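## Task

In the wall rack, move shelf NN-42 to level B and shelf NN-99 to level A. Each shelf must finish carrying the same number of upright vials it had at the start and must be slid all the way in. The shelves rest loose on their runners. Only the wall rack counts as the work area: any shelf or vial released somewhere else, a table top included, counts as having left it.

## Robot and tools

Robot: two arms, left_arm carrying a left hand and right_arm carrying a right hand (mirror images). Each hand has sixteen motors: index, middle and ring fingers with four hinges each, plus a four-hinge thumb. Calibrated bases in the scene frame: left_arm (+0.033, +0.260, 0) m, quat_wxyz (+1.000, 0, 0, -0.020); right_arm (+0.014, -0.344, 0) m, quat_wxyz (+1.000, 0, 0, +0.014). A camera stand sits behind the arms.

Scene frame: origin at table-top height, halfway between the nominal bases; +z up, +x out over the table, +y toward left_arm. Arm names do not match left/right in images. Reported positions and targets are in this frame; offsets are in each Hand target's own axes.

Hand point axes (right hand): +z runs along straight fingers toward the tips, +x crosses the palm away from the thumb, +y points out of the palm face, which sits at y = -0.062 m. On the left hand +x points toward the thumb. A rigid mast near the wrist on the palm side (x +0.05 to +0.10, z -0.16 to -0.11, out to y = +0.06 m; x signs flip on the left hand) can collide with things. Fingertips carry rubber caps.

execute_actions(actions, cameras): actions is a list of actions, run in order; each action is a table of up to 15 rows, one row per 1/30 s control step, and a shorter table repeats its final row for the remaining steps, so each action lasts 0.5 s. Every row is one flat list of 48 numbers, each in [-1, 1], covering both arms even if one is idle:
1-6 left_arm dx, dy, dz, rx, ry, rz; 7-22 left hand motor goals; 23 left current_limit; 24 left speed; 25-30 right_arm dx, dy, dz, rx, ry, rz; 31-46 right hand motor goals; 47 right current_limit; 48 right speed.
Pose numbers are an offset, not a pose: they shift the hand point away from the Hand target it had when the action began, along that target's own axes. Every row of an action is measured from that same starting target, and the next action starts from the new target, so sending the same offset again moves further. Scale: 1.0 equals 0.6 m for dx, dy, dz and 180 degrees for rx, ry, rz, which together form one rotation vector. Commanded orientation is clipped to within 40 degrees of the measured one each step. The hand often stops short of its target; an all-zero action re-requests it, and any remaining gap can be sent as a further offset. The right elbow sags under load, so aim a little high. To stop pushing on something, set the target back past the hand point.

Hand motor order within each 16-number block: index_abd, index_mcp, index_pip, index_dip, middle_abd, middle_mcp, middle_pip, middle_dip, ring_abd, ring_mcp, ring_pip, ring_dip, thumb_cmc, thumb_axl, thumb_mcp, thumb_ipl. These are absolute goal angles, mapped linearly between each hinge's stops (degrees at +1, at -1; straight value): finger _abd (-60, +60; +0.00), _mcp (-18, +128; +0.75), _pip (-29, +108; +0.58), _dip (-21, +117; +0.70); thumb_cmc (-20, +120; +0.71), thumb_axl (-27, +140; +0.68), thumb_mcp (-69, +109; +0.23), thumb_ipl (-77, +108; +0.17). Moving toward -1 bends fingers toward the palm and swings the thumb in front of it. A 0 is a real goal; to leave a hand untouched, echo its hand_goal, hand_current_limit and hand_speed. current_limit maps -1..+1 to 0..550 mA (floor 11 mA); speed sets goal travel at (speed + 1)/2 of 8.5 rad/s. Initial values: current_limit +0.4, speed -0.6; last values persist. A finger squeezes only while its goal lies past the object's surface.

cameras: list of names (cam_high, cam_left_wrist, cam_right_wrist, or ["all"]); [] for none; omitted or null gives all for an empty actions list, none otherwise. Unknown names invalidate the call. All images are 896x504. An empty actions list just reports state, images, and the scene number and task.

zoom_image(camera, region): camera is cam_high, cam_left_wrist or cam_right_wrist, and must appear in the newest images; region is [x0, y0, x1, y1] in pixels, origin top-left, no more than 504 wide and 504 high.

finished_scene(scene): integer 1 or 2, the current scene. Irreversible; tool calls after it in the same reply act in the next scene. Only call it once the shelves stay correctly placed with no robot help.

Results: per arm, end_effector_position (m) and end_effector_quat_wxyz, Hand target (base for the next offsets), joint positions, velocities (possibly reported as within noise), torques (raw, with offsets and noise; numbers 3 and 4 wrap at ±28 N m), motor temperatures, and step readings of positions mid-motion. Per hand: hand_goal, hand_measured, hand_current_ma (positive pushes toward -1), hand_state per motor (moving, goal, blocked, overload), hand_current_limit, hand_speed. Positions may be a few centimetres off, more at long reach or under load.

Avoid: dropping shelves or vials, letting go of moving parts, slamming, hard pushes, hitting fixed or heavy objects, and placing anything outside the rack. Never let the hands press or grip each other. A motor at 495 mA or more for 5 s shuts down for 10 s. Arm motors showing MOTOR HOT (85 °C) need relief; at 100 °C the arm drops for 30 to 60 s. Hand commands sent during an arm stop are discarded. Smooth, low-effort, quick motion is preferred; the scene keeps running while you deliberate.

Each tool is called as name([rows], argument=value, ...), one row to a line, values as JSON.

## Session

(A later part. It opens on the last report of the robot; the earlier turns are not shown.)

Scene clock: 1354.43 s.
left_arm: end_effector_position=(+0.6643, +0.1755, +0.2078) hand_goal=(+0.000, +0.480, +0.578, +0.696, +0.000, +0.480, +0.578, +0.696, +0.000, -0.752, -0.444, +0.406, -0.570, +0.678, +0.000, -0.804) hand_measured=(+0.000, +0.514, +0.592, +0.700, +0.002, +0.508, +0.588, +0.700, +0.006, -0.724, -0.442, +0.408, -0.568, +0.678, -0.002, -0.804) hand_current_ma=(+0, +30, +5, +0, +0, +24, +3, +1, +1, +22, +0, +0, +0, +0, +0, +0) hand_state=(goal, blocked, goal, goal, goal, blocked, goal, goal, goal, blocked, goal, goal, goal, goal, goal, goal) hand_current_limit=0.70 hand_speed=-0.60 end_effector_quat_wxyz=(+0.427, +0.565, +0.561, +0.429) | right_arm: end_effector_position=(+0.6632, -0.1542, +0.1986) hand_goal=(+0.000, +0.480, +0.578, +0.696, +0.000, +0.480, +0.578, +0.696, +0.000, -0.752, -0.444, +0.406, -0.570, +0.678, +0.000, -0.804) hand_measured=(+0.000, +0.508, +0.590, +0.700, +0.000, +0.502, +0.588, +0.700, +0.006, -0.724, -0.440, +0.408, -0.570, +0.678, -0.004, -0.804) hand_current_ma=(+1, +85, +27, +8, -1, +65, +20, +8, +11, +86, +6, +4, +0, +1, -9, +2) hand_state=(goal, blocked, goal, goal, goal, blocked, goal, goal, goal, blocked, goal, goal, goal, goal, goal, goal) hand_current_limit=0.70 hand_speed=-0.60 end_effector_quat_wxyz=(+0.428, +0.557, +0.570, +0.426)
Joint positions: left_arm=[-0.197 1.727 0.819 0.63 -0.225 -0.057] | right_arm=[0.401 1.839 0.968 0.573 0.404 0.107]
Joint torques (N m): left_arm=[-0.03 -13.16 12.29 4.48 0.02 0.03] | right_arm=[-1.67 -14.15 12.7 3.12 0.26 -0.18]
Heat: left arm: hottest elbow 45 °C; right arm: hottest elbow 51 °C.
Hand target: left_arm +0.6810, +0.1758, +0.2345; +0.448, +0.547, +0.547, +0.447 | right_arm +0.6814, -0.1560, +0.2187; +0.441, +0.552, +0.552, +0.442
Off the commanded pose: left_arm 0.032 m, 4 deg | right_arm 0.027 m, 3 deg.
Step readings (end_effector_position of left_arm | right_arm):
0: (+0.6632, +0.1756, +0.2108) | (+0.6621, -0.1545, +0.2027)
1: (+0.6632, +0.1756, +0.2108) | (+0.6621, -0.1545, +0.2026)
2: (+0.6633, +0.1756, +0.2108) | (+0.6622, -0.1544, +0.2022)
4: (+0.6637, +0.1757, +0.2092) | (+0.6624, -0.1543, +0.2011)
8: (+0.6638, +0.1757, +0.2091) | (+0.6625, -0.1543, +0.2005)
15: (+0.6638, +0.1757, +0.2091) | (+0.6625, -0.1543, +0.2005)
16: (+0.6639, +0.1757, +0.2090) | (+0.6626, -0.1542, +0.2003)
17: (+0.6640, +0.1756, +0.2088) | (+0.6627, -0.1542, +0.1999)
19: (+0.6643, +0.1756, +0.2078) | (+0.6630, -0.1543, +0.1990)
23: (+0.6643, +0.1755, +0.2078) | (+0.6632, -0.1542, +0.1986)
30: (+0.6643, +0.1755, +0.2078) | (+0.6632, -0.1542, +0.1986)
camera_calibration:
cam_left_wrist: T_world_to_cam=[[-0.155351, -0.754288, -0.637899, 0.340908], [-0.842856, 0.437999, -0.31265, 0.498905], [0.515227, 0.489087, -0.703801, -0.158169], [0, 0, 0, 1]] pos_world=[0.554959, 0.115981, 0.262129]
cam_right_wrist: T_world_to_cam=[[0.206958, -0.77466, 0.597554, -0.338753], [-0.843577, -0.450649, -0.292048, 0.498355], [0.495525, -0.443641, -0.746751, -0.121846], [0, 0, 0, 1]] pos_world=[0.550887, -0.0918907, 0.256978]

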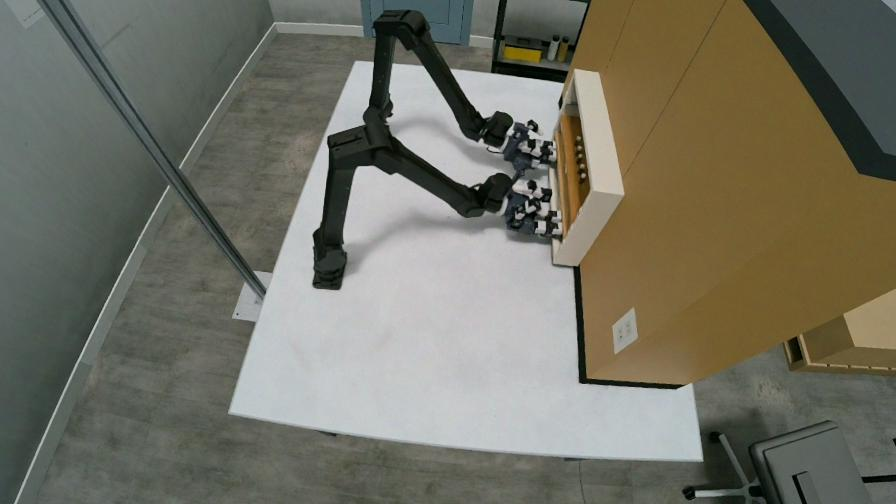

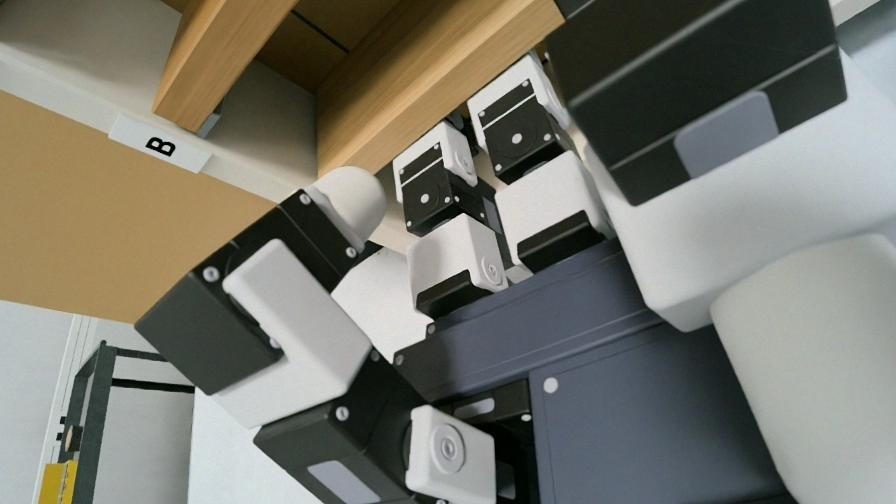

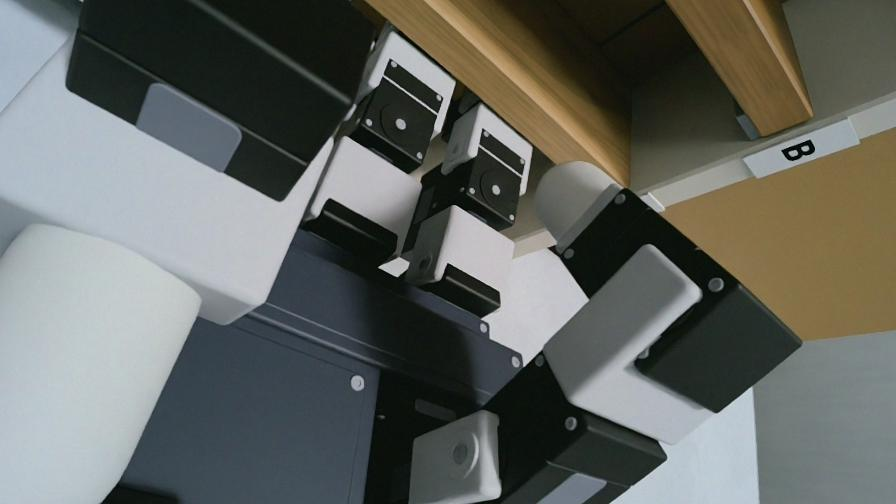

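execute_actions([
  [[0,-0.0137,-0.0007,0,0,0,0,0.479,0.577,0.696,0,0.479,0.577,0.696,0,-0.753,-0.445,0.406,-0.571,0.677,0,-0.805,0.7,-0.6,0,-0.0138,-0.0004,0,0,0,0,0.479,0.577,0.696,0,0.479,0.577,0.696,0,-0.753,-0.445,0.406,-0.571,0.677,0,-0.805,0.7,-0.6]],
  [[0,-0.0137,-0.0007,0,0,0,0,0.479,0.577,0.696,0,0.479,0.577,0.696,0,-0.753,-0.445,0.406,-0.571,0.677,0,-0.805,0.7,-0.6,0,-0.0138,-0.0004,0,0,0,0,0.479,0.577,0.696,0,0.479,0.577,0.696,0,-0.753,-0.445,0.406,-0.571,0.677,0,-0.805,0.7,-0.6]],
  [[0,-0.0137,-0.0007,0,0,0,0,0.479,0.577,0.696,0,0.479,0.577,0.696,0,-0.753,-0.445,0.406,-0.571,0.677,0,-0.805,0.7,-0.6,0,-0.0138,-0.0004,0,0,0,0,0.479,0.577,0.696,0,0.479,0.577,0.696,0,-0.753,-0.445,0.406,-0.571,0.677,0,-0.805,0.7,-0.6]],
], cameras=["cam_left_wrist","cam_right_wrist"])

zoom_image(camera="cam_left_wrist", region=[200, 0, 560, 250])

zoom_image(camera="cam_right_wrist", region=[400, 0, 760, 250])

Scene clock: 1378.67 s.
left_arm: end_effector_position=(+0.6660, +0.1750, +0.2005) hand_goal=(+0.000, +0.480, +0.578, +0.696, +0.000, +0.480, +0.578, +0.696, +0.000, -0.752, -0.444, +0.406, -0.570, +0.678, +0.000, -0.804) hand_measured=(+0.000, +0.502, +0.586, +0.700, +0.002, +0.504, +0.586, +0.700, +0.006, -0.724, -0.442, +0.408, -0.568, +0.678, -0.002, -0.804) hand_current_ma=(+0, +15, +2, +0, +0, +17, +2, +1, +1, +22, +0, +0, +0, +0, +0, +0) hand_state=(goal, blocked, goal, goal, goal, blocked, goal, goal, goal, blocked, goal, goal, goal, goal, goal, goal) hand_current_limit=0.70 hand_speed=-0.60 end_effector_quat_wxyz=(+0.438, +0.557, +0.555, +0.436) | right_arm: end_effector_position=(+0.6646, -0.1536, +0.1881) hand_goal=(+0.000, +0.480, +0.578, +0.696, +0.000, +0.480, +0.578, +0.696, +0.000, -0.752, -0.444, +0.406, -0.570, +0.678, +0.000, -0.804) hand_measured=(+0.000, +0.500, +0.586, +0.700, +0.000, +0.498, +0.586, +0.700, +0.006, -0.724, -0.440, +0.408, -0.570, +0.678, -0.004, -0.804) hand_current_ma=(+1, +54, +15, +5, -1, +52, +15, +7, +11, +86, +6, +4, +0, +1, -9, +2) hand_state=(goal, goal, goal, goal, goal, goal, goal, goal, goal, blocked, goal, goal, goal, goal, goal, goal) hand_current_limit=0.70 hand_speed=-0.60 end_effector_quat_wxyz=(+0.432, +0.554, +0.562, +0.436)
Joint positions: left_arm=[-0.197 1.772 0.819 0.711 -0.225 -0.056] | right_arm=[0.401 1.88 0.968 0.642 0.404 0.106]
Joint torques (N m): left_arm=[-0.21 -13.22 9.74 4.22 -0.08 0.01] | right_arm=[-1.32 -14.21 10.47 3 0.42 -0.17]
Motor temperatures (°C): left_arm=[26 33 43 28 25 23] | right_arm=[28 36 50 26 26 24]
Heat: left arm: hottest elbow 43 °C; right arm: hottest elbow 50 °C.
Hand target: left_arm +0.6749, +0.1757, +0.2107; +0.448, +0.547, +0.547, +0.447 | right_arm +0.6753, -0.1560, +0.1945; +0.441, +0.552, +0.552, +0.442
Off the commanded pose: left_arm 0.014 m, 2 deg | right_arm 0.013 m, 2 deg.
Step readings (end_effector_position of left_arm | right_arm):
0: (+0.6643, +0.1755, +0.2078) | (+0.6632, -0.1542, +0.1986)
1: (+0.6644, +0.1755, +0.2081) | (+0.6633, -0.1542, +0.1984)
2: (+0.6645, +0.1755, +0.2073) | (+0.6634, -0.1542, +0.1980)
4: (+0.6648, +0.1754, +0.2061) | (+0.6636, -0.1540, +0.1966)
8: (+0.6650, +0.1753, +0.2058) | (+0.6637, -0.1539, +0.1957)
15: (+0.6650, +0.1753, +0.2058) | (+0.6637, -0.1539, +0.1957)
16: (+0.6650, +0.1753, +0.2059) | (+0.6637, -0.1539, +0.1959)
17: (+0.6651, +0.1753, +0.2054) | (+0.6638, -0.1539, +0.1958)
19: (+0.6654, +0.1752, +0.2042) | (+0.6640, -0.1538, +0.1940)
23: (+0.6655, +0.1752, +0.2035) | (+0.6642, -0.1537, +0.1919)
30: (+0.6655, +0.1752, +0.2035) | (+0.6642, -0.1538, +0.1924)
31: (+0.6655, +0.1752, +0.2038) | (+0.6642, -0.1537, +0.1925)
32: (+0.6656, +0.1751, +0.2034) | (+0.6641, -0.1538, +0.1928)
34: (+0.6658, +0.1751, +0.2018) | (+0.6642, -0.1538, +0.1922)
38: (+0.6661, +0.1750, +0.1999) | (+0.6645, -0.1536, +0.1886)
45: (+0.6660, +0.1750, +0.2005) | (+0.6646, -0.1536, +0.1881)
camera_calibration:
cam_left_wrist: T_world_to_cam=[[-0.133688, -0.758595, -0.6377, 0.322372], [-0.83137, 0.436082, -0.344466, 0.497331], [0.539399, 0.484114, -0.688972, -0.18221], [0, 0, 0, 1]] pos_world=[0.554848, 0.115883, 0.251353]
cam_right_wrist: T_world_to_cam=[[0.191657, -0.781132, 0.594222, -0.322517], [-0.835896, -0.447201, -0.318261, 0.497084], [0.514341, -0.435711, -0.738654, -0.142716], [0, 0, 0, 1]] pos_world=[0.550727, -0.0918157, 0.244432]
Images, in order (width x height): cam_left_wrist 896x504, cam_right_wrist 896x504.

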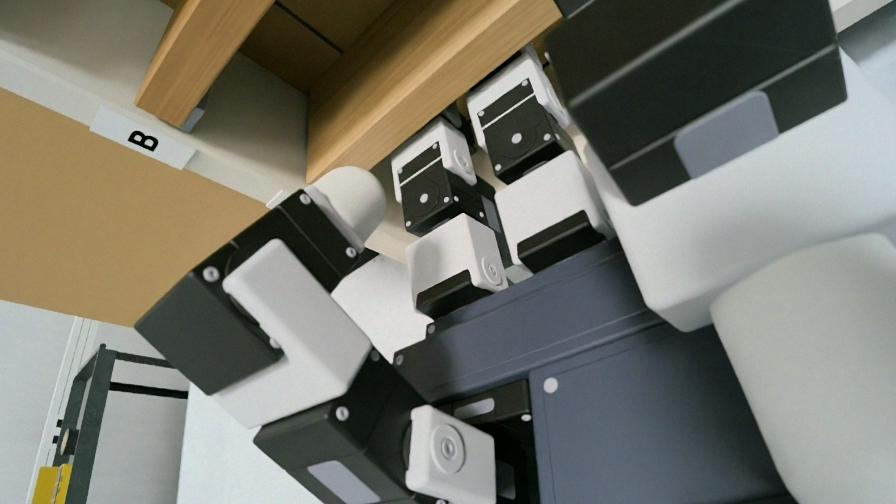

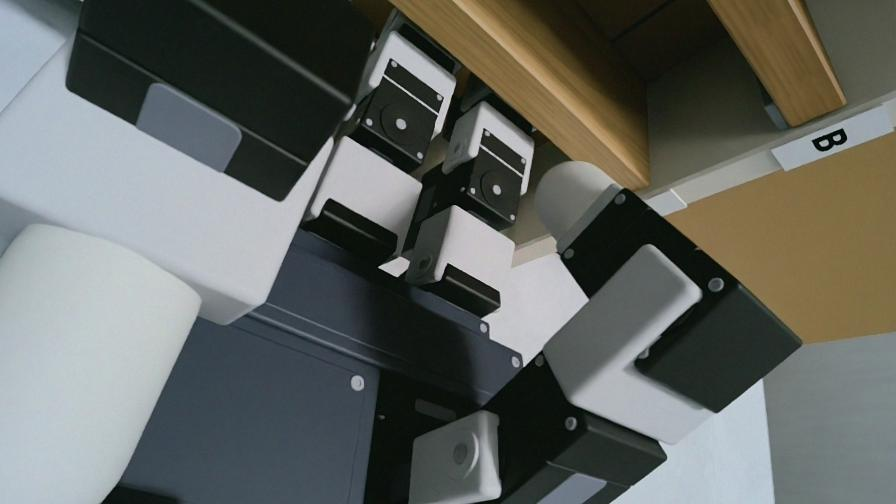

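Scaled by 1.400.

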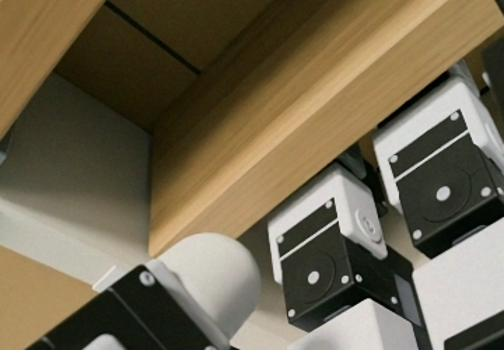

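Scaled by 1.400.

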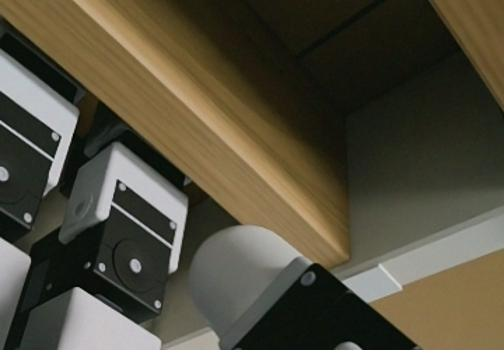

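execute_actions([
  [[0,-0.0163,0.0033,0.015,0,0,0,0.479,0.577,0.696,0,0.479,0.577,0.696,0,-0.753,-0.445,0.406,-0.571,0.677,0,-0.805,0.7,-0.6,0,-0.0163,0.0036,0.015,0,0,0,0.479,0.577,0.696,0,0.479,0.577,0.696,0,-0.753,-0.445,0.406,-0.571,0.677,0,-0.805,0.7,-0.6]],
  [[0,-0.008,0.002,0.015,0,0,0,0.479,0.577,0.696,0,0.479,0.577,0.696,0,-0.753,-0.445,0.406,-0.571,0.677,0,-0.805,0.7,-0.6,0,-0.008,0.002,0.015,0,0,0,0.479,0.577,0.696,0,0.479,0.577,0.696,0,-0.753,-0.445,0.406,-0.571,0.677,0,-0.805,0.7,-0.6]],
], cameras=["all"])

zoom_image(camera="cam_left_wrist", region=[200, 0, 560, 250])

zoom_image(camera="cam_right_wrist", region=[400, 0, 760, 250])

Scene clock: 1406.63 s.
left_arm: end_effector_position=(+0.6673, +0.1750, +0.1798) hand_goal=(+0.000, +0.480, +0.578, +0.696, +0.000, +0.480, +0.578, +0.696, +0.000, -0.752, -0.444, +0.406, -0.570, +0.678, +0.000, -0.804) hand_measured=(+0.000, +0.498, +0.586, +0.698, +0.002, +0.500, +0.584, +0.700, +0.006, -0.724, -0.442, +0.408, -0.568, +0.678, -0.002, -0.804) hand_current_ma=(+0, +10, +2, +0, +0, +12, +1, +1, +1, +22, +0, +0, +0, +0, +0, +0) hand_state=(goal, goal, goal, goal, goal, goal, goal, goal, goal, blocked, goal, goal, goal, goal, goal, goal) hand_current_limit=0.70 hand_speed=-0.60 end_effector_quat_wxyz=(+0.411, +0.577, +0.569, +0.418) | right_arm: end_effector_position=(+0.6653, -0.1549, +0.1665) hand_goal=(+0.000, +0.480, +0.578, +0.696, +0.000, +0.480, +0.578, +0.696, +0.000, -0.752, -0.444, +0.406, -0.570, +0.678, +0.000, -0.804) hand_measured=(+0.000, +0.496, +0.584, +0.700, +0.000, +0.496, +0.584, +0.700, +0.006, -0.724, -0.440, +0.408, -0.570, +0.678, -0.004, -0.804) hand_current_ma=(+1, +45, +13, +5, -1, +42, +13, +6, +11, +86, +6, +4, +0, +1, -9, +2) hand_state=(goal, goal, goal, goal, goal, goal, goal, goal, goal, blocked, goal, goal, goal, goal, goal, goal) hand_current_limit=0.70 hand_speed=-0.60 end_effector_quat_wxyz=(+0.413, +0.570, +0.582, +0.406)
Joint positions: left_arm=[-0.197 1.771 0.819 0.624 -0.224 -0.06] | right_arm=[0.401 1.878 0.968 0.544 0.402 0.13]
Joint torques (N m): left_arm=[-0.44 -14.92 9.58 2.51 0.07 -0.15] | right_arm=[-1.14 -16.21 10.37 1.8 0.19 0.03]
Heat: left arm: hottest elbow 42 °C; right arm: hottest elbow 48 °C.
Hand target: left_arm +0.6748, +0.1757, +0.1957; +0.422, +0.568, +0.568, +0.421 | right_arm +0.6751, -0.1559, +0.1795; +0.415, +0.572, +0.572, +0.416
Off the commanded pose: left_arm 0.018 m, 2 deg | right_arm 0.016 m, 2 deg.
Step readings (end_effector_position of left_arm | right_arm):
0: (+0.6660, +0.1750, +0.2005) | (+0.6646, -0.1536, +0.1881)
1: (+0.6661, +0.1750, +0.1997) | (+0.6646, -0.1536, +0.1870)
2: (+0.6662, +0.1750, +0.1985) | (+0.6648, -0.1536, +0.1852)
4: (+0.6664, +0.1749, +0.1966) | (+0.6649, -0.1537, +0.1828)
8: (+0.6664, +0.1749, +0.1960) | (+0.6650, -0.1537, +0.1815)
15: (+0.6664, +0.1749, +0.1960) | (+0.6650, -0.1537, +0.1815)
16: (+0.6666, +0.1749, +0.1930) | (+0.6651, -0.1539, +0.1787)
17: (+0.6670, +0.1748, +0.1897) | (+0.6654, -0.1538, +0.1754)
19: (+0.6672, +0.1748, +0.1828) | (+0.6654, -0.1541, +0.1702)
23: (+0.6673, +0.1749, +0.1800) | (+0.6654, -0.1546, +0.1669)
30: (+0.6673, +0.1750, +0.1798) | (+0.6653, -0.1548, +0.1665)
camera_calibration:
cam_left_wrist: T_world_to_cam=[[-0.185582, -0.74904, -0.636002, 0.341984], [-0.856742, 0.440302, -0.268566, 0.493832], [0.481199, 0.495048, -0.723446, -0.154034], [0, 0, 0, 1]] pos_world=[0.560674, 0.114979, 0.238694]
cam_right_wrist: T_world_to_cam=[[0.239293, -0.772609, 0.58806, -0.340061], [-0.862029, -0.447766, -0.237512, 0.494122], [0.446817, -0.45009, -0.773158, -0.111275], [0, 0, 0, 1]] pos_world=[0.557041, -0.0915668, 0.231303]

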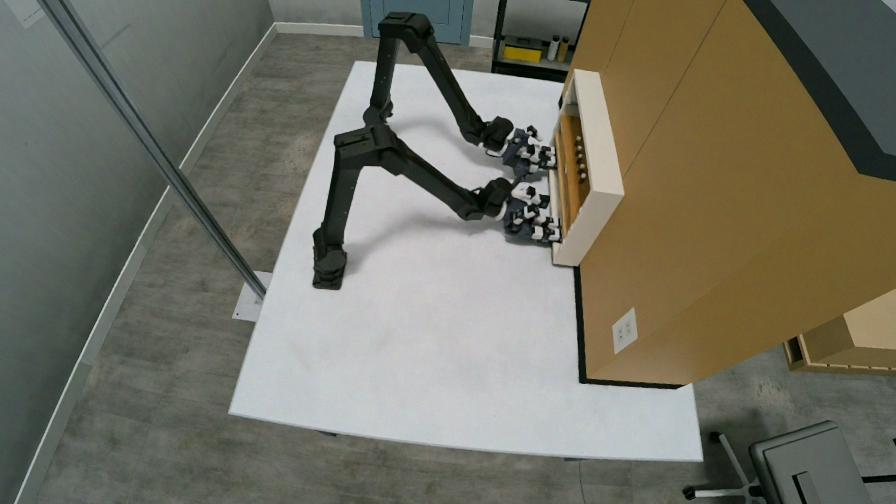

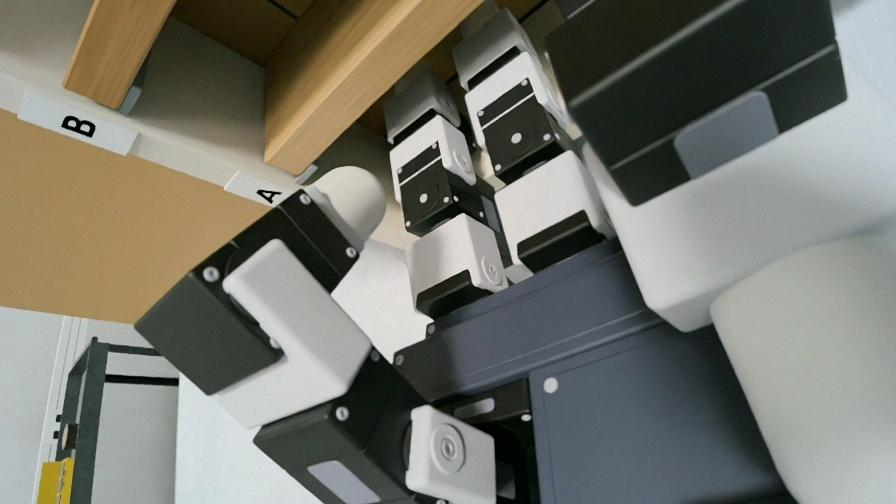

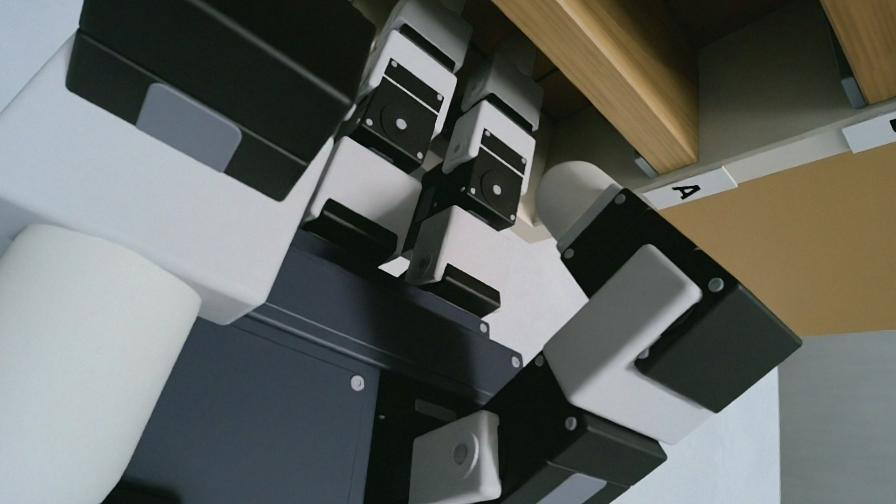

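Scaled by 1.400.

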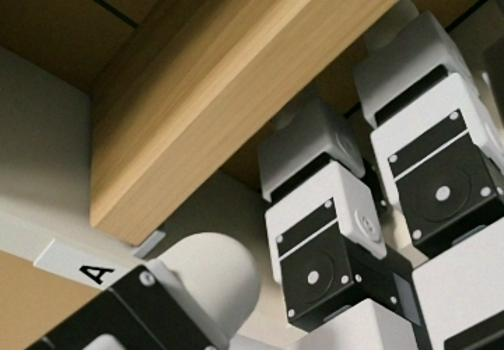

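Scaled by 1.400.

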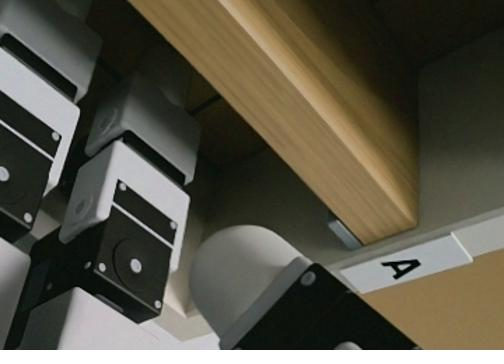

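execute_actions([
  [[0,-0.008,-0.0324,0,0,0,0,0.479,0.577,0.696,0,0.479,0.577,0.696,0,-0.753,-0.445,0.406,-0.571,0.677,0,-0.805,0.7,-0.6,0,-0.0087,-0.0322,0,0,0,0,0.479,0.577,0.696,0,0.479,0.577,0.696,0,-0.753,-0.445,0.406,-0.571,0.677,0,-0.805,0.7,-0.6]],
  [[0,-0.008,-0.0324,0,0,0,0,0.479,0.577,0.696,0,0.479,0.577,0.696,0,-0.753,-0.445,0.406,-0.571,0.677,0,-0.805,0.7,-0.6,0,-0.0087,-0.0322,0,0,0,0,0.479,0.577,0.696,0,0.479,0.577,0.696,0,-0.753,-0.445,0.406,-0.571,0.677,0,-0.805,0.7,-0.6]],
  [[0,-0.008,-0.0324,0,0,0,0,0.479,0.577,0.696,0,0.479,0.577,0.696,0,-0.753,-0.445,0.406,-0.571,0.677,0,-0.805,0.7,-0.6,0,-0.0087,-0.0322,0,0,0,0,0.479,0.577,0.696,0,0.479,0.577,0.696,0,-0.753,-0.445,0.406,-0.571,0.677,0,-0.805,0.7,-0.6]],
  [[0,-0.008,-0.0324,0,0,0,0,0.479,0.577,0.696,0,0.479,0.577,0.696,0,-0.753,-0.445,0.406,-0.571,0.677,0,-0.805,0.7,-0.6,0,-0.0087,-0.0322,0,0,0,0,0.479,0.577,0.696,0,0.479,0.577,0.696,0,-0.753,-0.445,0.406,-0.571,0.677,0,-0.805,0.7,-0.6]],
  [[0,-0.008,-0.0324,0,0,0,0,0.479,0.577,0.696,0,0.479,0.577,0.696,0,-0.753,-0.445,0.406,-0.571,0.677,0,-0.805,0.7,-0.6,0,-0.0087,-0.0322,0,0,0,0,0.479,0.577,0.696,0,0.479,0.577,0.696,0,-0.753,-0.445,0.406,-0.571,0.677,0,-0.805,0.7,-0.6]],
  [[0,-0.008,-0.0324,0,0,0,0,0.479,0.577,0.696,0,0.479,0.577,0.696,0,-0.753,-0.445,0.406,-0.571,0.677,0,-0.805,0.7,-0.6,0,-0.0087,-0.0322,0,0,0,0,0.479,0.577,0.696,0,0.479,0.577,0.696,0,-0.753,-0.445,0.406,-0.571,0.677,0,-0.805,0.7,-0.6]],
], cameras=["all"])

zoom_image(camera="cam_high", region=[510, 60, 640, 280])

Scene clock: 1463.77 s.
left_arm: end_effector_position=(+0.5543, +0.1797, +0.1825) hand_goal=(+0.000, +0.480, +0.578, +0.696, +0.000, +0.480, +0.578, +0.696, +0.000, -0.752, -0.444, +0.406, -0.570, +0.678, +0.000, -0.804) hand_measured=(+0.000, +0.498, +0.586, +0.698, +0.002, +0.500, +0.584, +0.700, +0.006, -0.724, -0.442, +0.408, -0.568, +0.678, -0.002, -0.804) hand_current_ma=(+0, +10, +2, +0, +0, +12, +1, +1, +1, +22, +0, +0, +0, +0, +0, +0) hand_state=(goal, goal, goal, goal, goal, goal, goal, goal, goal, blocked, goal, goal, goal, goal, goal, goal) hand_current_limit=0.70 hand_speed=-0.60 end_effector_quat_wxyz=(+0.401, +0.582, +0.574, +0.414) | right_arm: end_effector_position=(+0.5592, -0.1597, +0.1811) hand_goal=(+0.000, +0.480, +0.578, +0.696, +0.000, +0.480, +0.578, +0.696, +0.000, -0.752, -0.444, +0.406, -0.570, +0.678, +0.000, -0.804) hand_measured=(+0.000, +0.496, +0.584, +0.700, +0.000, +0.496, +0.584, +0.700, +0.006, -0.724, -0.440, +0.408, -0.570, +0.678, -0.004, -0.804) hand_current_ma=(+1, +44, +13, +5, -1, +42, +13, +6, +11, +86, +6, +4, +0, +1, -9, +2) hand_state=(goal, goal, goal, goal, goal, goal, goal, goal, goal, blocked, goal, goal, goal, goal, goal, goal) hand_current_limit=0.70 hand_speed=-0.60 end_effector_quat_wxyz=(+0.416, +0.574, +0.577, +0.406)
Joint positions: left_arm=[-0.263 1.533 0.514 0.66 -0.293 -0.085] | right_arm=[0.503 1.67 0.694 0.595 0.509 0.177]
Joint torques (N m): left_arm=[-1.26 -11.11 7.56 3.95 -0.25 -0.16] | right_arm=[0.15 -12.69 6.74 2.81 0.51 0.02]
Heat: left arm: hottest elbow 41 °C; right arm: hottest elbow 47 °C.
Hand target: left_arm +0.5549, +0.1759, +0.2019; +0.422, +0.568, +0.568, +0.421 | right_arm +0.5552, -0.1560, +0.1857; +0.415, +0.572, +0.572, +0.416
Off the commanded pose: left_arm 0.020 m, 3 deg | right_arm 0.007 m, 1 deg.
Step readings (end_effector_position of left_arm | right_arm):
0: (+0.6673, +0.1750, +0.1798) | (+0.6653, -0.1549, +0.1664)
1: (+0.6663, +0.1754, +0.1791) | (+0.6648, -0.1557, +0.1671)
2: (+0.6643, +0.1760, +0.1783) | (+0.6635, -0.1568, +0.1678)
4: (+0.6589, +0.1776, +0.1759) | (+0.6610, -0.1585, +0.1704)
8: (+0.6552, +0.1786, +0.1740) | (+0.6598, -0.1593, +0.1782)
15: (+0.6552, +0.1786, +0.1742) | (+0.6597, -0.1595, +0.1799)
16: (+0.6536, +0.1790, +0.1737) | (+0.6575, -0.1607, +0.1792)
17: (+0.6500, +0.1799, +0.1732) | (+0.6538, -0.1624, +0.1792)
19: (+0.6409, +0.1812, +0.1714) | (+0.6455, -0.1643, +0.1775)
23: (+0.6345, +0.1811, +0.1727) | (+0.6400, -0.1627, +0.1758)
30: (+0.6343, +0.1807, +0.1736) | (+0.6395, -0.1614, +0.1758)
31: (+0.6328, +0.1810, +0.1736) | (+0.6374, -0.1618, +0.1754)
32: (+0.6292, +0.1806, +0.1736) | (+0.6333, -0.1620, +0.1759)
34: (+0.6208, +0.1816, +0.1728) | (+0.6253, -0.1645, +0.1753)
38: (+0.6147, +0.1809, +0.1745) | (+0.6200, -0.1624, +0.1766)
45: (+0.6145, +0.1801, +0.1754) | (+0.6195, -0.1611, +0.1771)
46: (+0.6129, +0.1806, +0.1754) | (+0.6174, -0.1617, +0.1769)
47: (+0.6093, +0.1802, +0.1754) | (+0.6132, -0.1617, +0.1771)
49: (+0.6009, +0.1814, +0.1750) | (+0.6055, -0.1643, +0.1768)
53: (+0.5946, +0.1810, +0.1767) | (+0.6000, -0.1620, +0.1779)
60: (+0.5944, +0.1801, +0.1775) | (+0.5995, -0.1606, +0.1785)
61: (+0.5929, +0.1804, +0.1778) | (+0.5973, -0.1614, +0.1780)
62: (+0.5893, +0.1803, +0.1778) | (+0.5933, -0.1616, +0.1786)
64: (+0.5809, +0.1810, +0.1775) | (+0.5854, -0.1638, +0.1782)
68: (+0.5746, +0.1806, +0.1795) | (+0.5799, -0.1616, +0.1792)
75: (+0.5744, +0.1798, +0.1801) | (+0.5794, -0.1602, +0.1797)
76: (+0.5728, +0.1801, +0.1800) | (+0.5772, -0.1610, +0.1793)
77: (+0.5694, +0.1801, +0.1803) | (+0.5733, -0.1614, +0.1799)
79: (+0.5609, +0.1809, +0.1799) | (+0.5655, -0.1637, +0.1794)
83: (+0.5545, +0.1804, +0.1820) | (+0.5598, -0.1612, +0.1806)
90: (+0.5543, +0.1796, +0.1825) | (+0.5592, -0.1596, +0.1811)
camera_calibration:
cam_left_wrist: T_world_to_cam=[[-0.195929, -0.746054, -0.636408, 0.331549], [-0.865517, 0.436641, -0.245406, 0.397027], [0.460968, 0.50274, -0.731273, -0.0886877], [0, 0, 0, 1]] pos_world=[0.449476, 0.118582, 0.243578]
cam_right_wrist: T_world_to_cam=[[0.226911, -0.777327, 0.586748, -0.32058], [-0.866272, -0.436409, -0.243147, 0.40922], [0.445067, -0.453111, -0.772403, -0.0543815], [0, 0, 0, 1]] pos_world=[0.451442, -0.0952495, 0.245596]

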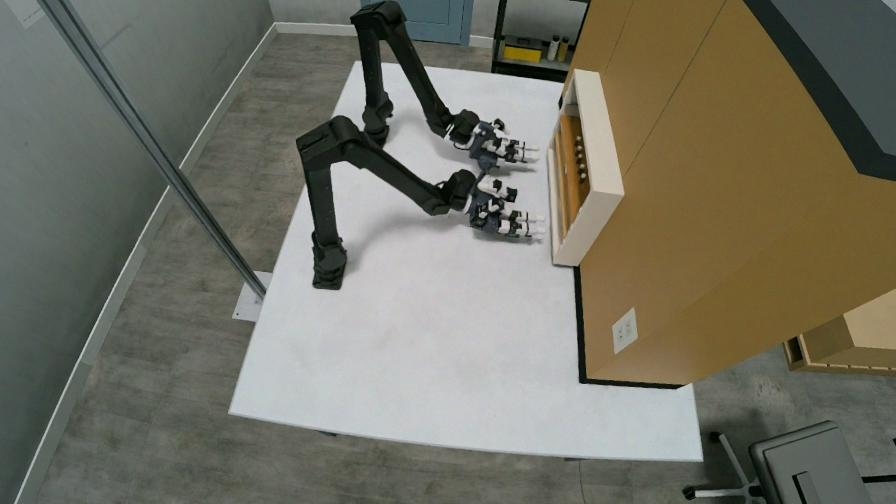

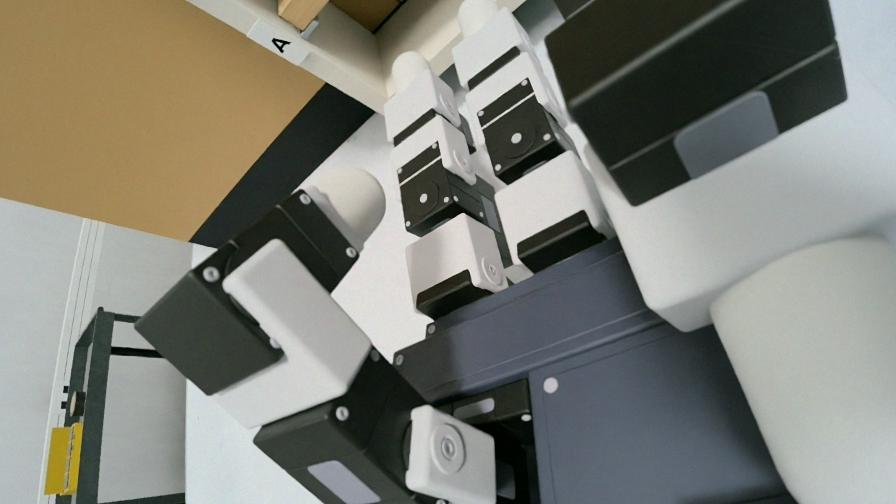

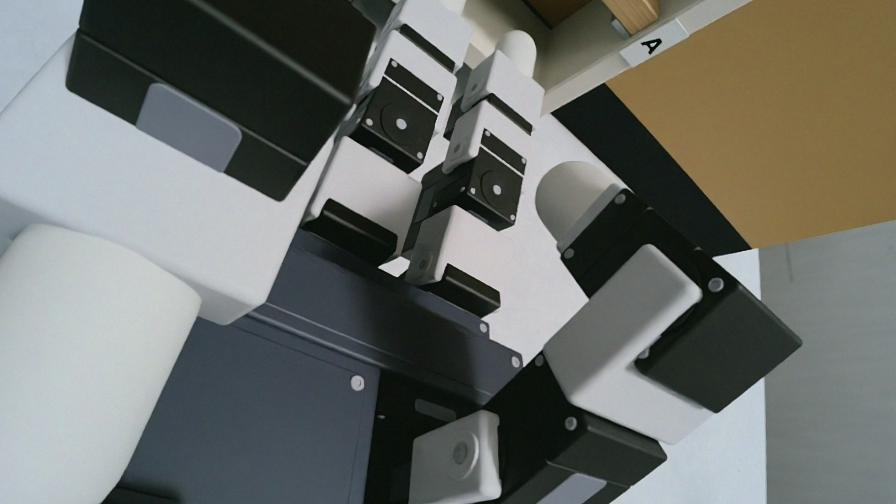

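Scaled by 2.291.

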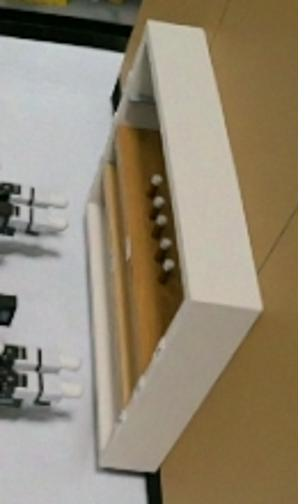

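execute_actions([
  [[0,0,0,0,0,0,0,0.479,0.577,0.696,0,0.479,0.577,0.696,0,-0.753,-0.445,0.406,0.714,0.677,0.225,0.168,0.5,-0.4,0,0,0,0,0,0,0,0.479,0.577,0.696,0,0.479,0.577,0.696,0,-0.753,-0.445,0.406,0.714,0.677,0.225,0.168,0.5,-0.4]],
  [[0,0.0303,-0.0092,0,0,0,0,-0.753,-0.445,0.406,0,-0.753,-0.445,0.406,0,-0.753,-0.445,0.406,0.714,0.677,0.225,0.168,0.5,-0.4,0,0.0301,-0.0098,0,0,0,0,-0.753,-0.445,0.406,0,-0.753,-0.445,0.406,0,-0.753,-0.445,0.406,0.714,0.677,0.225,0.168,0.5,-0.4]],
  [[0,0.04,0.0227,0,0,0,0,-0.753,-0.445,0.406,0,-0.753,-0.445,0.406,0,-0.753,-0.445,0.406,0.714,0.677,0.225,0.168,0.5,-0.4,0,0.0404,0.0219,0,0,0,0,-0.753,-0.445,0.406,0,-0.753,-0.445,0.406,0,-0.753,-0.445,0.406,0.714,0.677,0.225,0.168,0.5,-0.4]],
  [[0,0.0097,0.0319,0,0,0,0,-0.753,-0.445,0.406,0,-0.753,-0.445,0.406,0,-0.753,-0.445,0.406,0.714,0.677,0.225,0.168,0.5,-0.4,0,0.0103,0.0317,0,0,0,0,-0.753,-0.445,0.406,0,-0.753,-0.445,0.406,0,-0.753,-0.445,0.406,0.714,0.677,0.225,0.168,0.5,-0.4]],
  [[0,0.0097,0.0319,0,0,0,0,-0.753,-0.445,0.406,0,-0.753,-0.445,0.406,0,-0.753,-0.445,0.406,0.714,0.677,0.225,0.168,0.5,-0.4,0,0.0103,0.0317,0,0,0,0,-0.753,-0.445,0.406,0,-0.753,-0.445,0.406,0,-0.753,-0.445,0.406,0.714,0.677,0.225,0.168,0.5,-0.4]],
], cameras=["all"])

zoom_image(camera="cam_high", region=[510, 60, 640, 280])

Scene clock: 1493.53 s.
left_arm: end_effector_position=(+0.6006, +0.1754, +0.2265) hand_goal=(+0.000, -0.752, -0.444, +0.406, +0.000, -0.752, -0.444, +0.406, +0.000, -0.752, -0.444, +0.406, +0.714, +0.678, +0.226, +0.168) hand_measured=(+0.000, -0.752, -0.444, +0.408, +0.002, -0.752, -0.444, +0.408, +0.006, -0.724, -0.442, +0.408, +0.720, +0.678, +0.222, +0.166) hand_current_ma=(+0, +0, +0, +0, +0, +0, +0, +0, +1, +22, +0, +0, +2, +0, -1, +0) hand_state=(goal, goal, goal, goal, goal, goal, goal, goal, goal, blocked, goal, goal, goal, goal, goal, goal) hand_current_limit=0.50 hand_speed=-0.40 end_effector_quat_wxyz=(+0.416, +0.574, +0.571, +0.414) | right_arm: end_effector_position=(+0.6005, -0.1569, +0.2136) hand_goal=(+0.000, -0.752, -0.444, +0.406, +0.000, -0.752, -0.444, +0.406, +0.000, -0.752, -0.444, +0.406, +0.714, +0.678, +0.226, +0.168) hand_measured=(+0.000, -0.752, -0.444, +0.408, +0.000, -0.752, -0.444, +0.408, +0.006, -0.724, -0.440, +0.408, +0.720, +0.678, +0.222, +0.166) hand_current_ma=(+1, +0, +0, +3, -1, +0, +0, +4, +11, +86, +6, +4, +13, +1, -7, -5) hand_state=(goal, goal, goal, goal, goal, goal, goal, goal, goal, blocked, goal, goal, goal, goal, goal, goal) hand_current_limit=0.50 hand_speed=-0.40 end_effector_quat_wxyz=(+0.410, +0.573, +0.578, +0.412)
Joint positions: left_arm=[-0.236 1.521 0.664 0.53 -0.257 -0.086] | right_arm=[0.459 1.659 0.816 0.473 0.452 0.167]
Joint torques (N m): left_arm=[-0.09 -10.17 11.75 2.36 0.01 0.04] | right_arm=[-1.61 -11.58 11.84 1.59 0.21 -0.22]
Motor temperatures (°C): left_arm=[25 34 39 28 25 23] | right_arm=[28 36 45 26 26 24]
Heat: left arm: hottest elbow 39 °C; right arm: hottest elbow 45 °C.
Hand target: left_arm +0.6149, +0.1760, +0.2400; +0.422, +0.568, +0.568, +0.421 | right_arm +0.6152, -0.1560, +0.2238; +0.415, +0.572, +0.572, +0.416
Off the commanded pose: left_arm 0.019 m, 1 deg | right_arm 0.018 m, 1 deg.
Step readings (end_effector_position of left_arm | right_arm):
0: (+0.5543, +0.1797, +0.1825) | (+0.5592, -0.1597, +0.1811)
1: (+0.5543, +0.1797, +0.1825) | (+0.5592, -0.1597, +0.1811)
2: (+0.5543, +0.1797, +0.1825) | (+0.5592, -0.1597, +0.1811)
4: (+0.5543, +0.1797, +0.1825) | (+0.5592, -0.1597, +0.1811)
8: (+0.5543, +0.1797, +0.1825) | (+0.5592, -0.1598, +0.1811)
15: (+0.5543, +0.1797, +0.1825) | (+0.5592, -0.1598, +0.1811)
16: (+0.5541, +0.1797, +0.1824) | (+0.5590, -0.1599, +0.1819)
17: (+0.5536, +0.1799, +0.1833) | (+0.5586, -0.1601, +0.1827)
19: (+0.5522, +0.1803, +0.1900) | (+0.5578, -0.1606, +0.1886)
23: (+0.5500, +0.1811, +0.2063) | (+0.5561, -0.1616, +0.2043)
30: (+0.5497, +0.1812, +0.2075) | (+0.5558, -0.1618, +0.2062)
31: (+0.5510, +0.1803, +0.2063) | (+0.5566, -0.1604, +0.2048)
32: (+0.5530, +0.1792, +0.2046) | (+0.5579, -0.1592, +0.2027)
34: (+0.5577, +0.1773, +0.2058) | (+0.5597, -0.1576, +0.2009)
38: (+0.5629, +0.1756, +0.2122) | (+0.5610, -0.1567, +0.2009)
45: (+0.5634, +0.1755, +0.2123) | (+0.5611, -0.1566, +0.2006)
46: (+0.5645, +0.1748, +0.2129) | (+0.5627, -0.1560, +0.2014)
47: (+0.5666, +0.1745, +0.2141) | (+0.5657, -0.1566, +0.2021)
49: (+0.5725, +0.1753, +0.2202) | (+0.5720, -0.1561, +0.2070)
53: (+0.5801, +0.1756, +0.2314) | (+0.5806, -0.1572, +0.2176)
60: (+0.5810, +0.1757, +0.2314) | (+0.5816, -0.1577, +0.2180)
61: (+0.5825, +0.1755, +0.2308) | (+0.5831, -0.1569, +0.2170)
62: (+0.5854, +0.1757, +0.2305) | (+0.5866, -0.1570, +0.2167)
64: (+0.5933, +0.1751, +0.2291) | (+0.5934, -0.1550, +0.2157)
68: (+0.6006, +0.1752, +0.2267) | (+0.6000, -0.1554, +0.2138)
75: (+0.6006, +0.1754, +0.2265) | (+0.6005, -0.1569, +0.2136)
camera_calibration:
cam_left_wrist: T_world_to_cam=[[-0.184133, -0.757948, -0.625788, 0.357959], [-0.855699, 0.436871, -0.277351, 0.451011], [0.483606, 0.484416, -0.729017, -0.0867057], [0, 0, 0, 1]] pos_world=[0.493773, 0.116282, 0.285885]
cam_right_wrist: T_world_to_cam=[[0.236085, -0.78278, 0.575777, -0.350867], [-0.861525, -0.442691, -0.248597, 0.451378], [0.449488, -0.437356, -0.778897, -0.0452181], [0, 0, 0, 1]] pos_world=[0.492032, -0.0946073, 0.279012]

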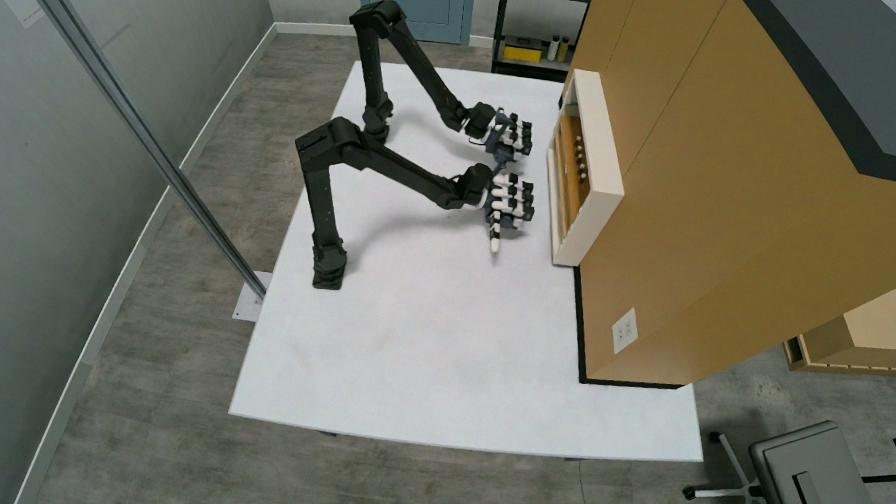

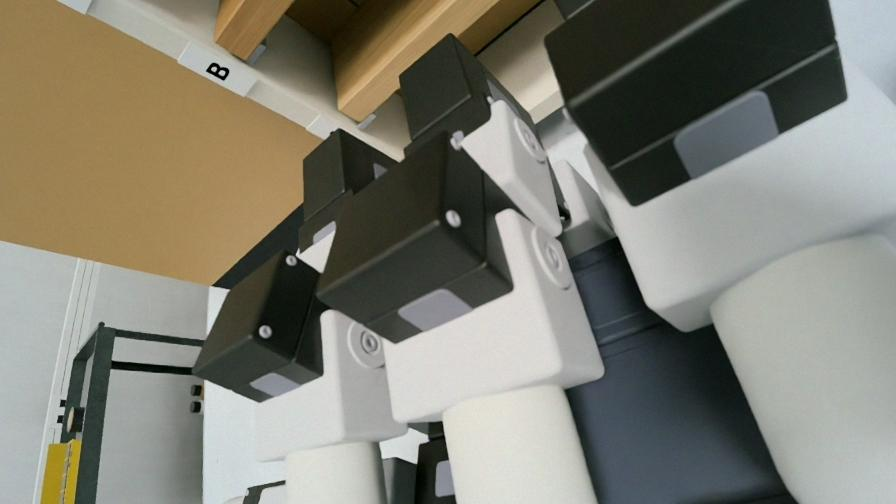

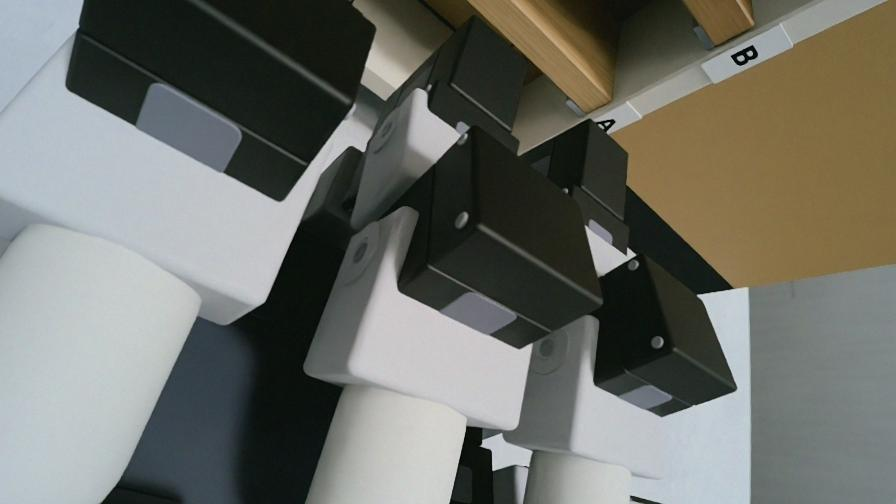

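Scaled by 2.291.

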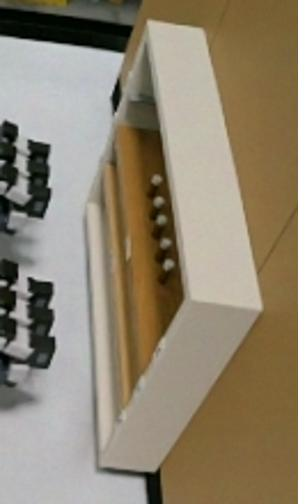

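execute_actions([
  [[0,-0.0015,0.0352,0,0,0,0,-0.753,-0.445,0.406,0,-0.753,-0.445,0.406,0,-0.753,-0.445,0.406,0.714,0.677,0.225,0.168,0.5,-0.4,0,0.0008,0.0348,0,0,0,0,-0.753,-0.445,0.406,0,-0.753,-0.445,0.406,0,-0.753,-0.445,0.406,0.714,0.677,0.225,0.168,0.5,-0.4]],
  [[0,-0.0015,0.0352,0,0,0,0,-0.753,-0.445,0.406,0,-0.753,-0.445,0.406,0,-0.753,-0.445,0.406,0.714,0.677,0.225,0.168,0.5,-0.4,0,0.0008,0.0348,0,0,0,0,-0.753,-0.445,0.406,0,-0.753,-0.445,0.406,0,-0.753,-0.445,0.406,0.714,0.677,0.225,0.168,0.5,-0.4]],
  [[0,-0.0015,0.0352,0,0,0,0,-0.753,-0.445,0.406,0,-0.753,-0.445,0.406,0,-0.753,-0.445,0.406,0.714,0.677,0.225,0.168,0.5,-0.4,0,0.0008,0.0348,0,0,0,0,-0.753,-0.445,0.406,0,-0.753,-0.445,0.406,0,-0.753,-0.445,0.406,0.714,0.677,0.225,0.168,0.5,-0.4]],
], cameras=["all"])

zoom_image(camera="cam_high", region=[510, 60, 640, 280])

Scene clock: 1514.33 s.
left_arm: end_effector_position=(+0.6603, +0.1744, +0.2003) hand_goal=(+0.000, -0.752, -0.444, +0.406, +0.000, -0.752, -0.444, +0.406, +0.000, -0.752, -0.444, +0.406, +0.714, +0.678, +0.226, +0.168) hand_measured=(+0.000, -0.752, -0.444, +0.408, +0.002, -0.752, -0.444, +0.408, +0.006, -0.724, -0.442, +0.408, +0.720, +0.678, +0.224, +0.166) hand_current_ma=(+0, +0, +0, +0, +0, +0, +0, +0, +1, +22, +0, +0, +2, +0, +0, +0) hand_state=(goal, goal, goal, goal, goal, goal, goal, goal, goal, blocked, goal, goal, goal, goal, goal, goal) hand_current_limit=0.50 hand_speed=-0.40 end_effector_quat_wxyz=(+0.408, +0.579, +0.576, +0.408) | right_arm: end_effector_position=(+0.6604, -0.1551, +0.1961) hand_goal=(+0.000, -0.752, -0.444, +0.406, +0.000, -0.752, -0.444, +0.406, +0.000, -0.752, -0.444, +0.406, +0.714, +0.678, +0.226, +0.168) hand_measured=(+0.000, -0.752, -0.444, +0.408, +0.000, -0.752, -0.444, +0.408, +0.006, -0.724, -0.440, +0.408, +0.720, +0.678, +0.224, +0.166) hand_current_ma=(+1, -1, +0, +3, -1, -1, +0, +4, +11, +86, +6, +4, +13, +1, -6, -5) hand_state=(goal, goal, goal, goal, goal, goal, goal, goal, goal, blocked, goal, goal, goal, goal, goal, goal) hand_current_limit=0.50 hand_speed=-0.40 end_effector_quat_wxyz=(+0.409, +0.574, +0.578, +0.411)
Joint positions: left_arm=[-0.202 1.693 0.813 0.53 -0.225 -0.077] | right_arm=[0.406 1.805 0.967 0.473 0.402 0.147]
Joint torques (N m): left_arm=[0.15 -12.34 11.37 3.64 0.02 0.05] | right_arm=[-1.44 -13.68 11.78 1.81 0.2 -0.23]
Heat: left arm: hottest elbow 42 °C; right arm: hottest elbow 45 °C.
Hand target: left_arm +0.6748, +0.1759, +0.2191; +0.422, +0.568, +0.568, +0.421 | right_arm +0.6752, -0.1560, +0.2058; +0.415, +0.572, +0.572, +0.416
Off the commanded pose: left_arm 0.024 m, 3 deg | right_arm 0.018 m, 1 deg.
Step readings (end_effector_position of left_arm | right_arm):
0: (+0.6006, +0.1754, +0.2265) | (+0.6005, -0.1569, +0.2136)
1: (+0.6019, +0.1751, +0.2258) | (+0.6021, -0.1563, +0.2130)
2: (+0.6050, +0.1754, +0.2254) | (+0.6057, -0.1566, +0.2126)
4: (+0.6134, +0.1747, +0.2224) | (+0.6132, -0.1542, +0.2107)
8: (+0.6206, +0.1749, +0.2159) | (+0.6199, -0.1548, +0.2064)
15: (+0.6208, +0.1751, +0.2157) | (+0.6205, -0.1566, +0.2061)
16: (+0.6220, +0.1750, +0.2152) | (+0.6222, -0.1558, +0.2057)
17: (+0.6249, +0.1754, +0.2144) | (+0.6258, -0.1561, +0.2060)
19: (+0.6331, +0.1744, +0.2124) | (+0.6333, -0.1538, +0.2051)
23: (+0.6403, +0.1748, +0.2079) | (+0.6399, -0.1540, +0.2017)
30: (+0.6403, +0.1748, +0.2077) | (+0.6404, -0.1557, +0.2012)
31: (+0.6417, +0.1747, +0.2073) | (+0.6421, -0.1551, +0.2008)
32: (+0.6447, +0.1747, +0.2070) | (+0.6458, -0.1557, +0.2012)
34: (+0.6530, +0.1739, +0.2051) | (+0.6532, -0.1532, +0.2002)
38: (+0.6603, +0.1745, +0.2008) | (+0.6598, -0.1535, +0.1966)
45: (+0.6603, +0.1744, +0.2003) | (+0.6604, -0.1552, +0.1961)
camera_calibration:
cam_left_wrist: T_world_to_cam=[[-0.199377, -0.755876, -0.623618, 0.361136], [-0.862678, 0.437246, -0.254171, 0.49524], [0.464797, 0.487306, -0.739254, -0.120149], [0, 0, 0, 1]] pos_world=[0.55508, 0.114982, 0.262266]
cam_right_wrist: T_world_to_cam=[[0.238135, -0.782591, 0.57519, -0.354821], [-0.862125, -0.443046, -0.245869, 0.499162], [0.44725, -0.437335, -0.780196, -0.0831841], [0, 0, 0, 1]] pos_world=[0.55204, -0.0929076, 0.261918]

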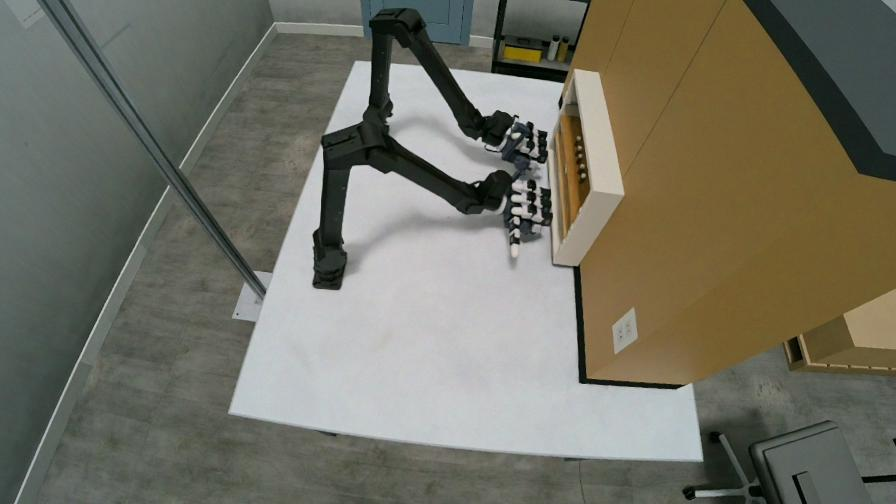

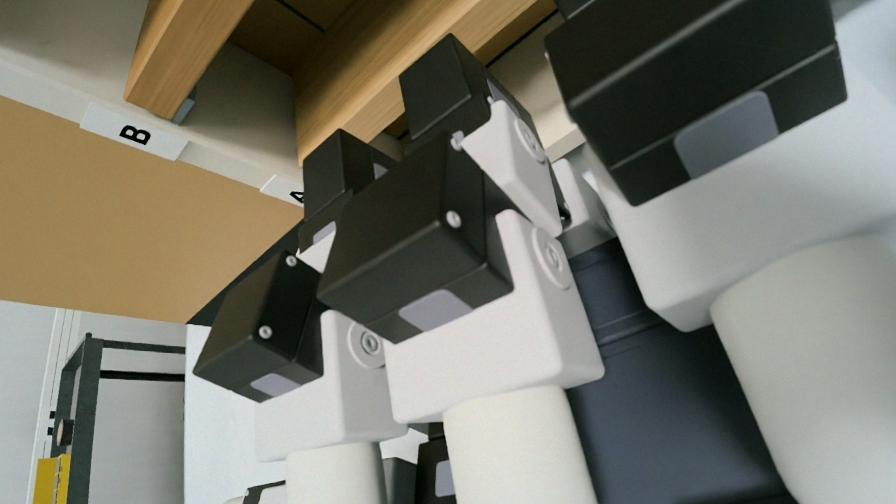

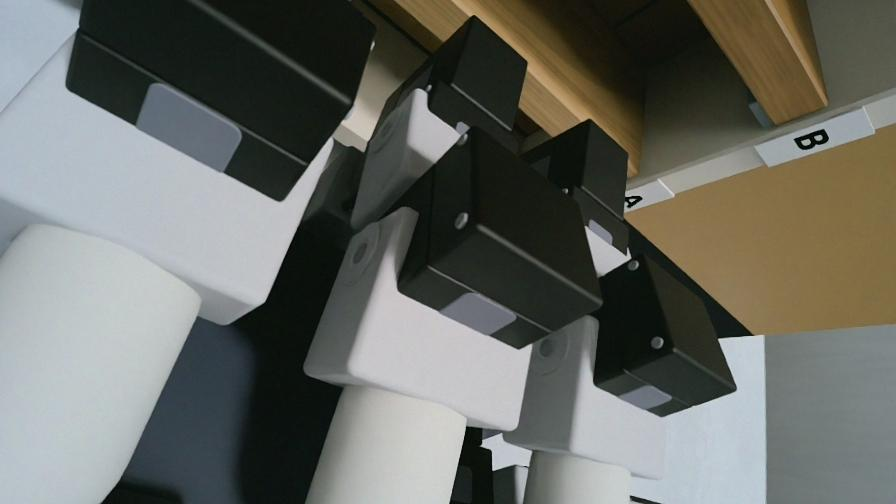

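Scaled by 2.291.

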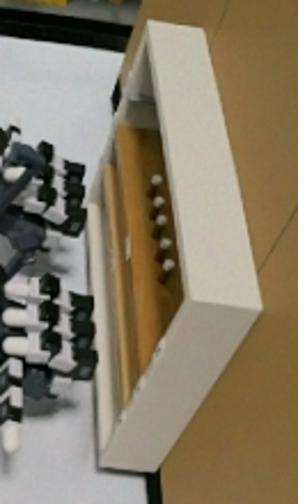

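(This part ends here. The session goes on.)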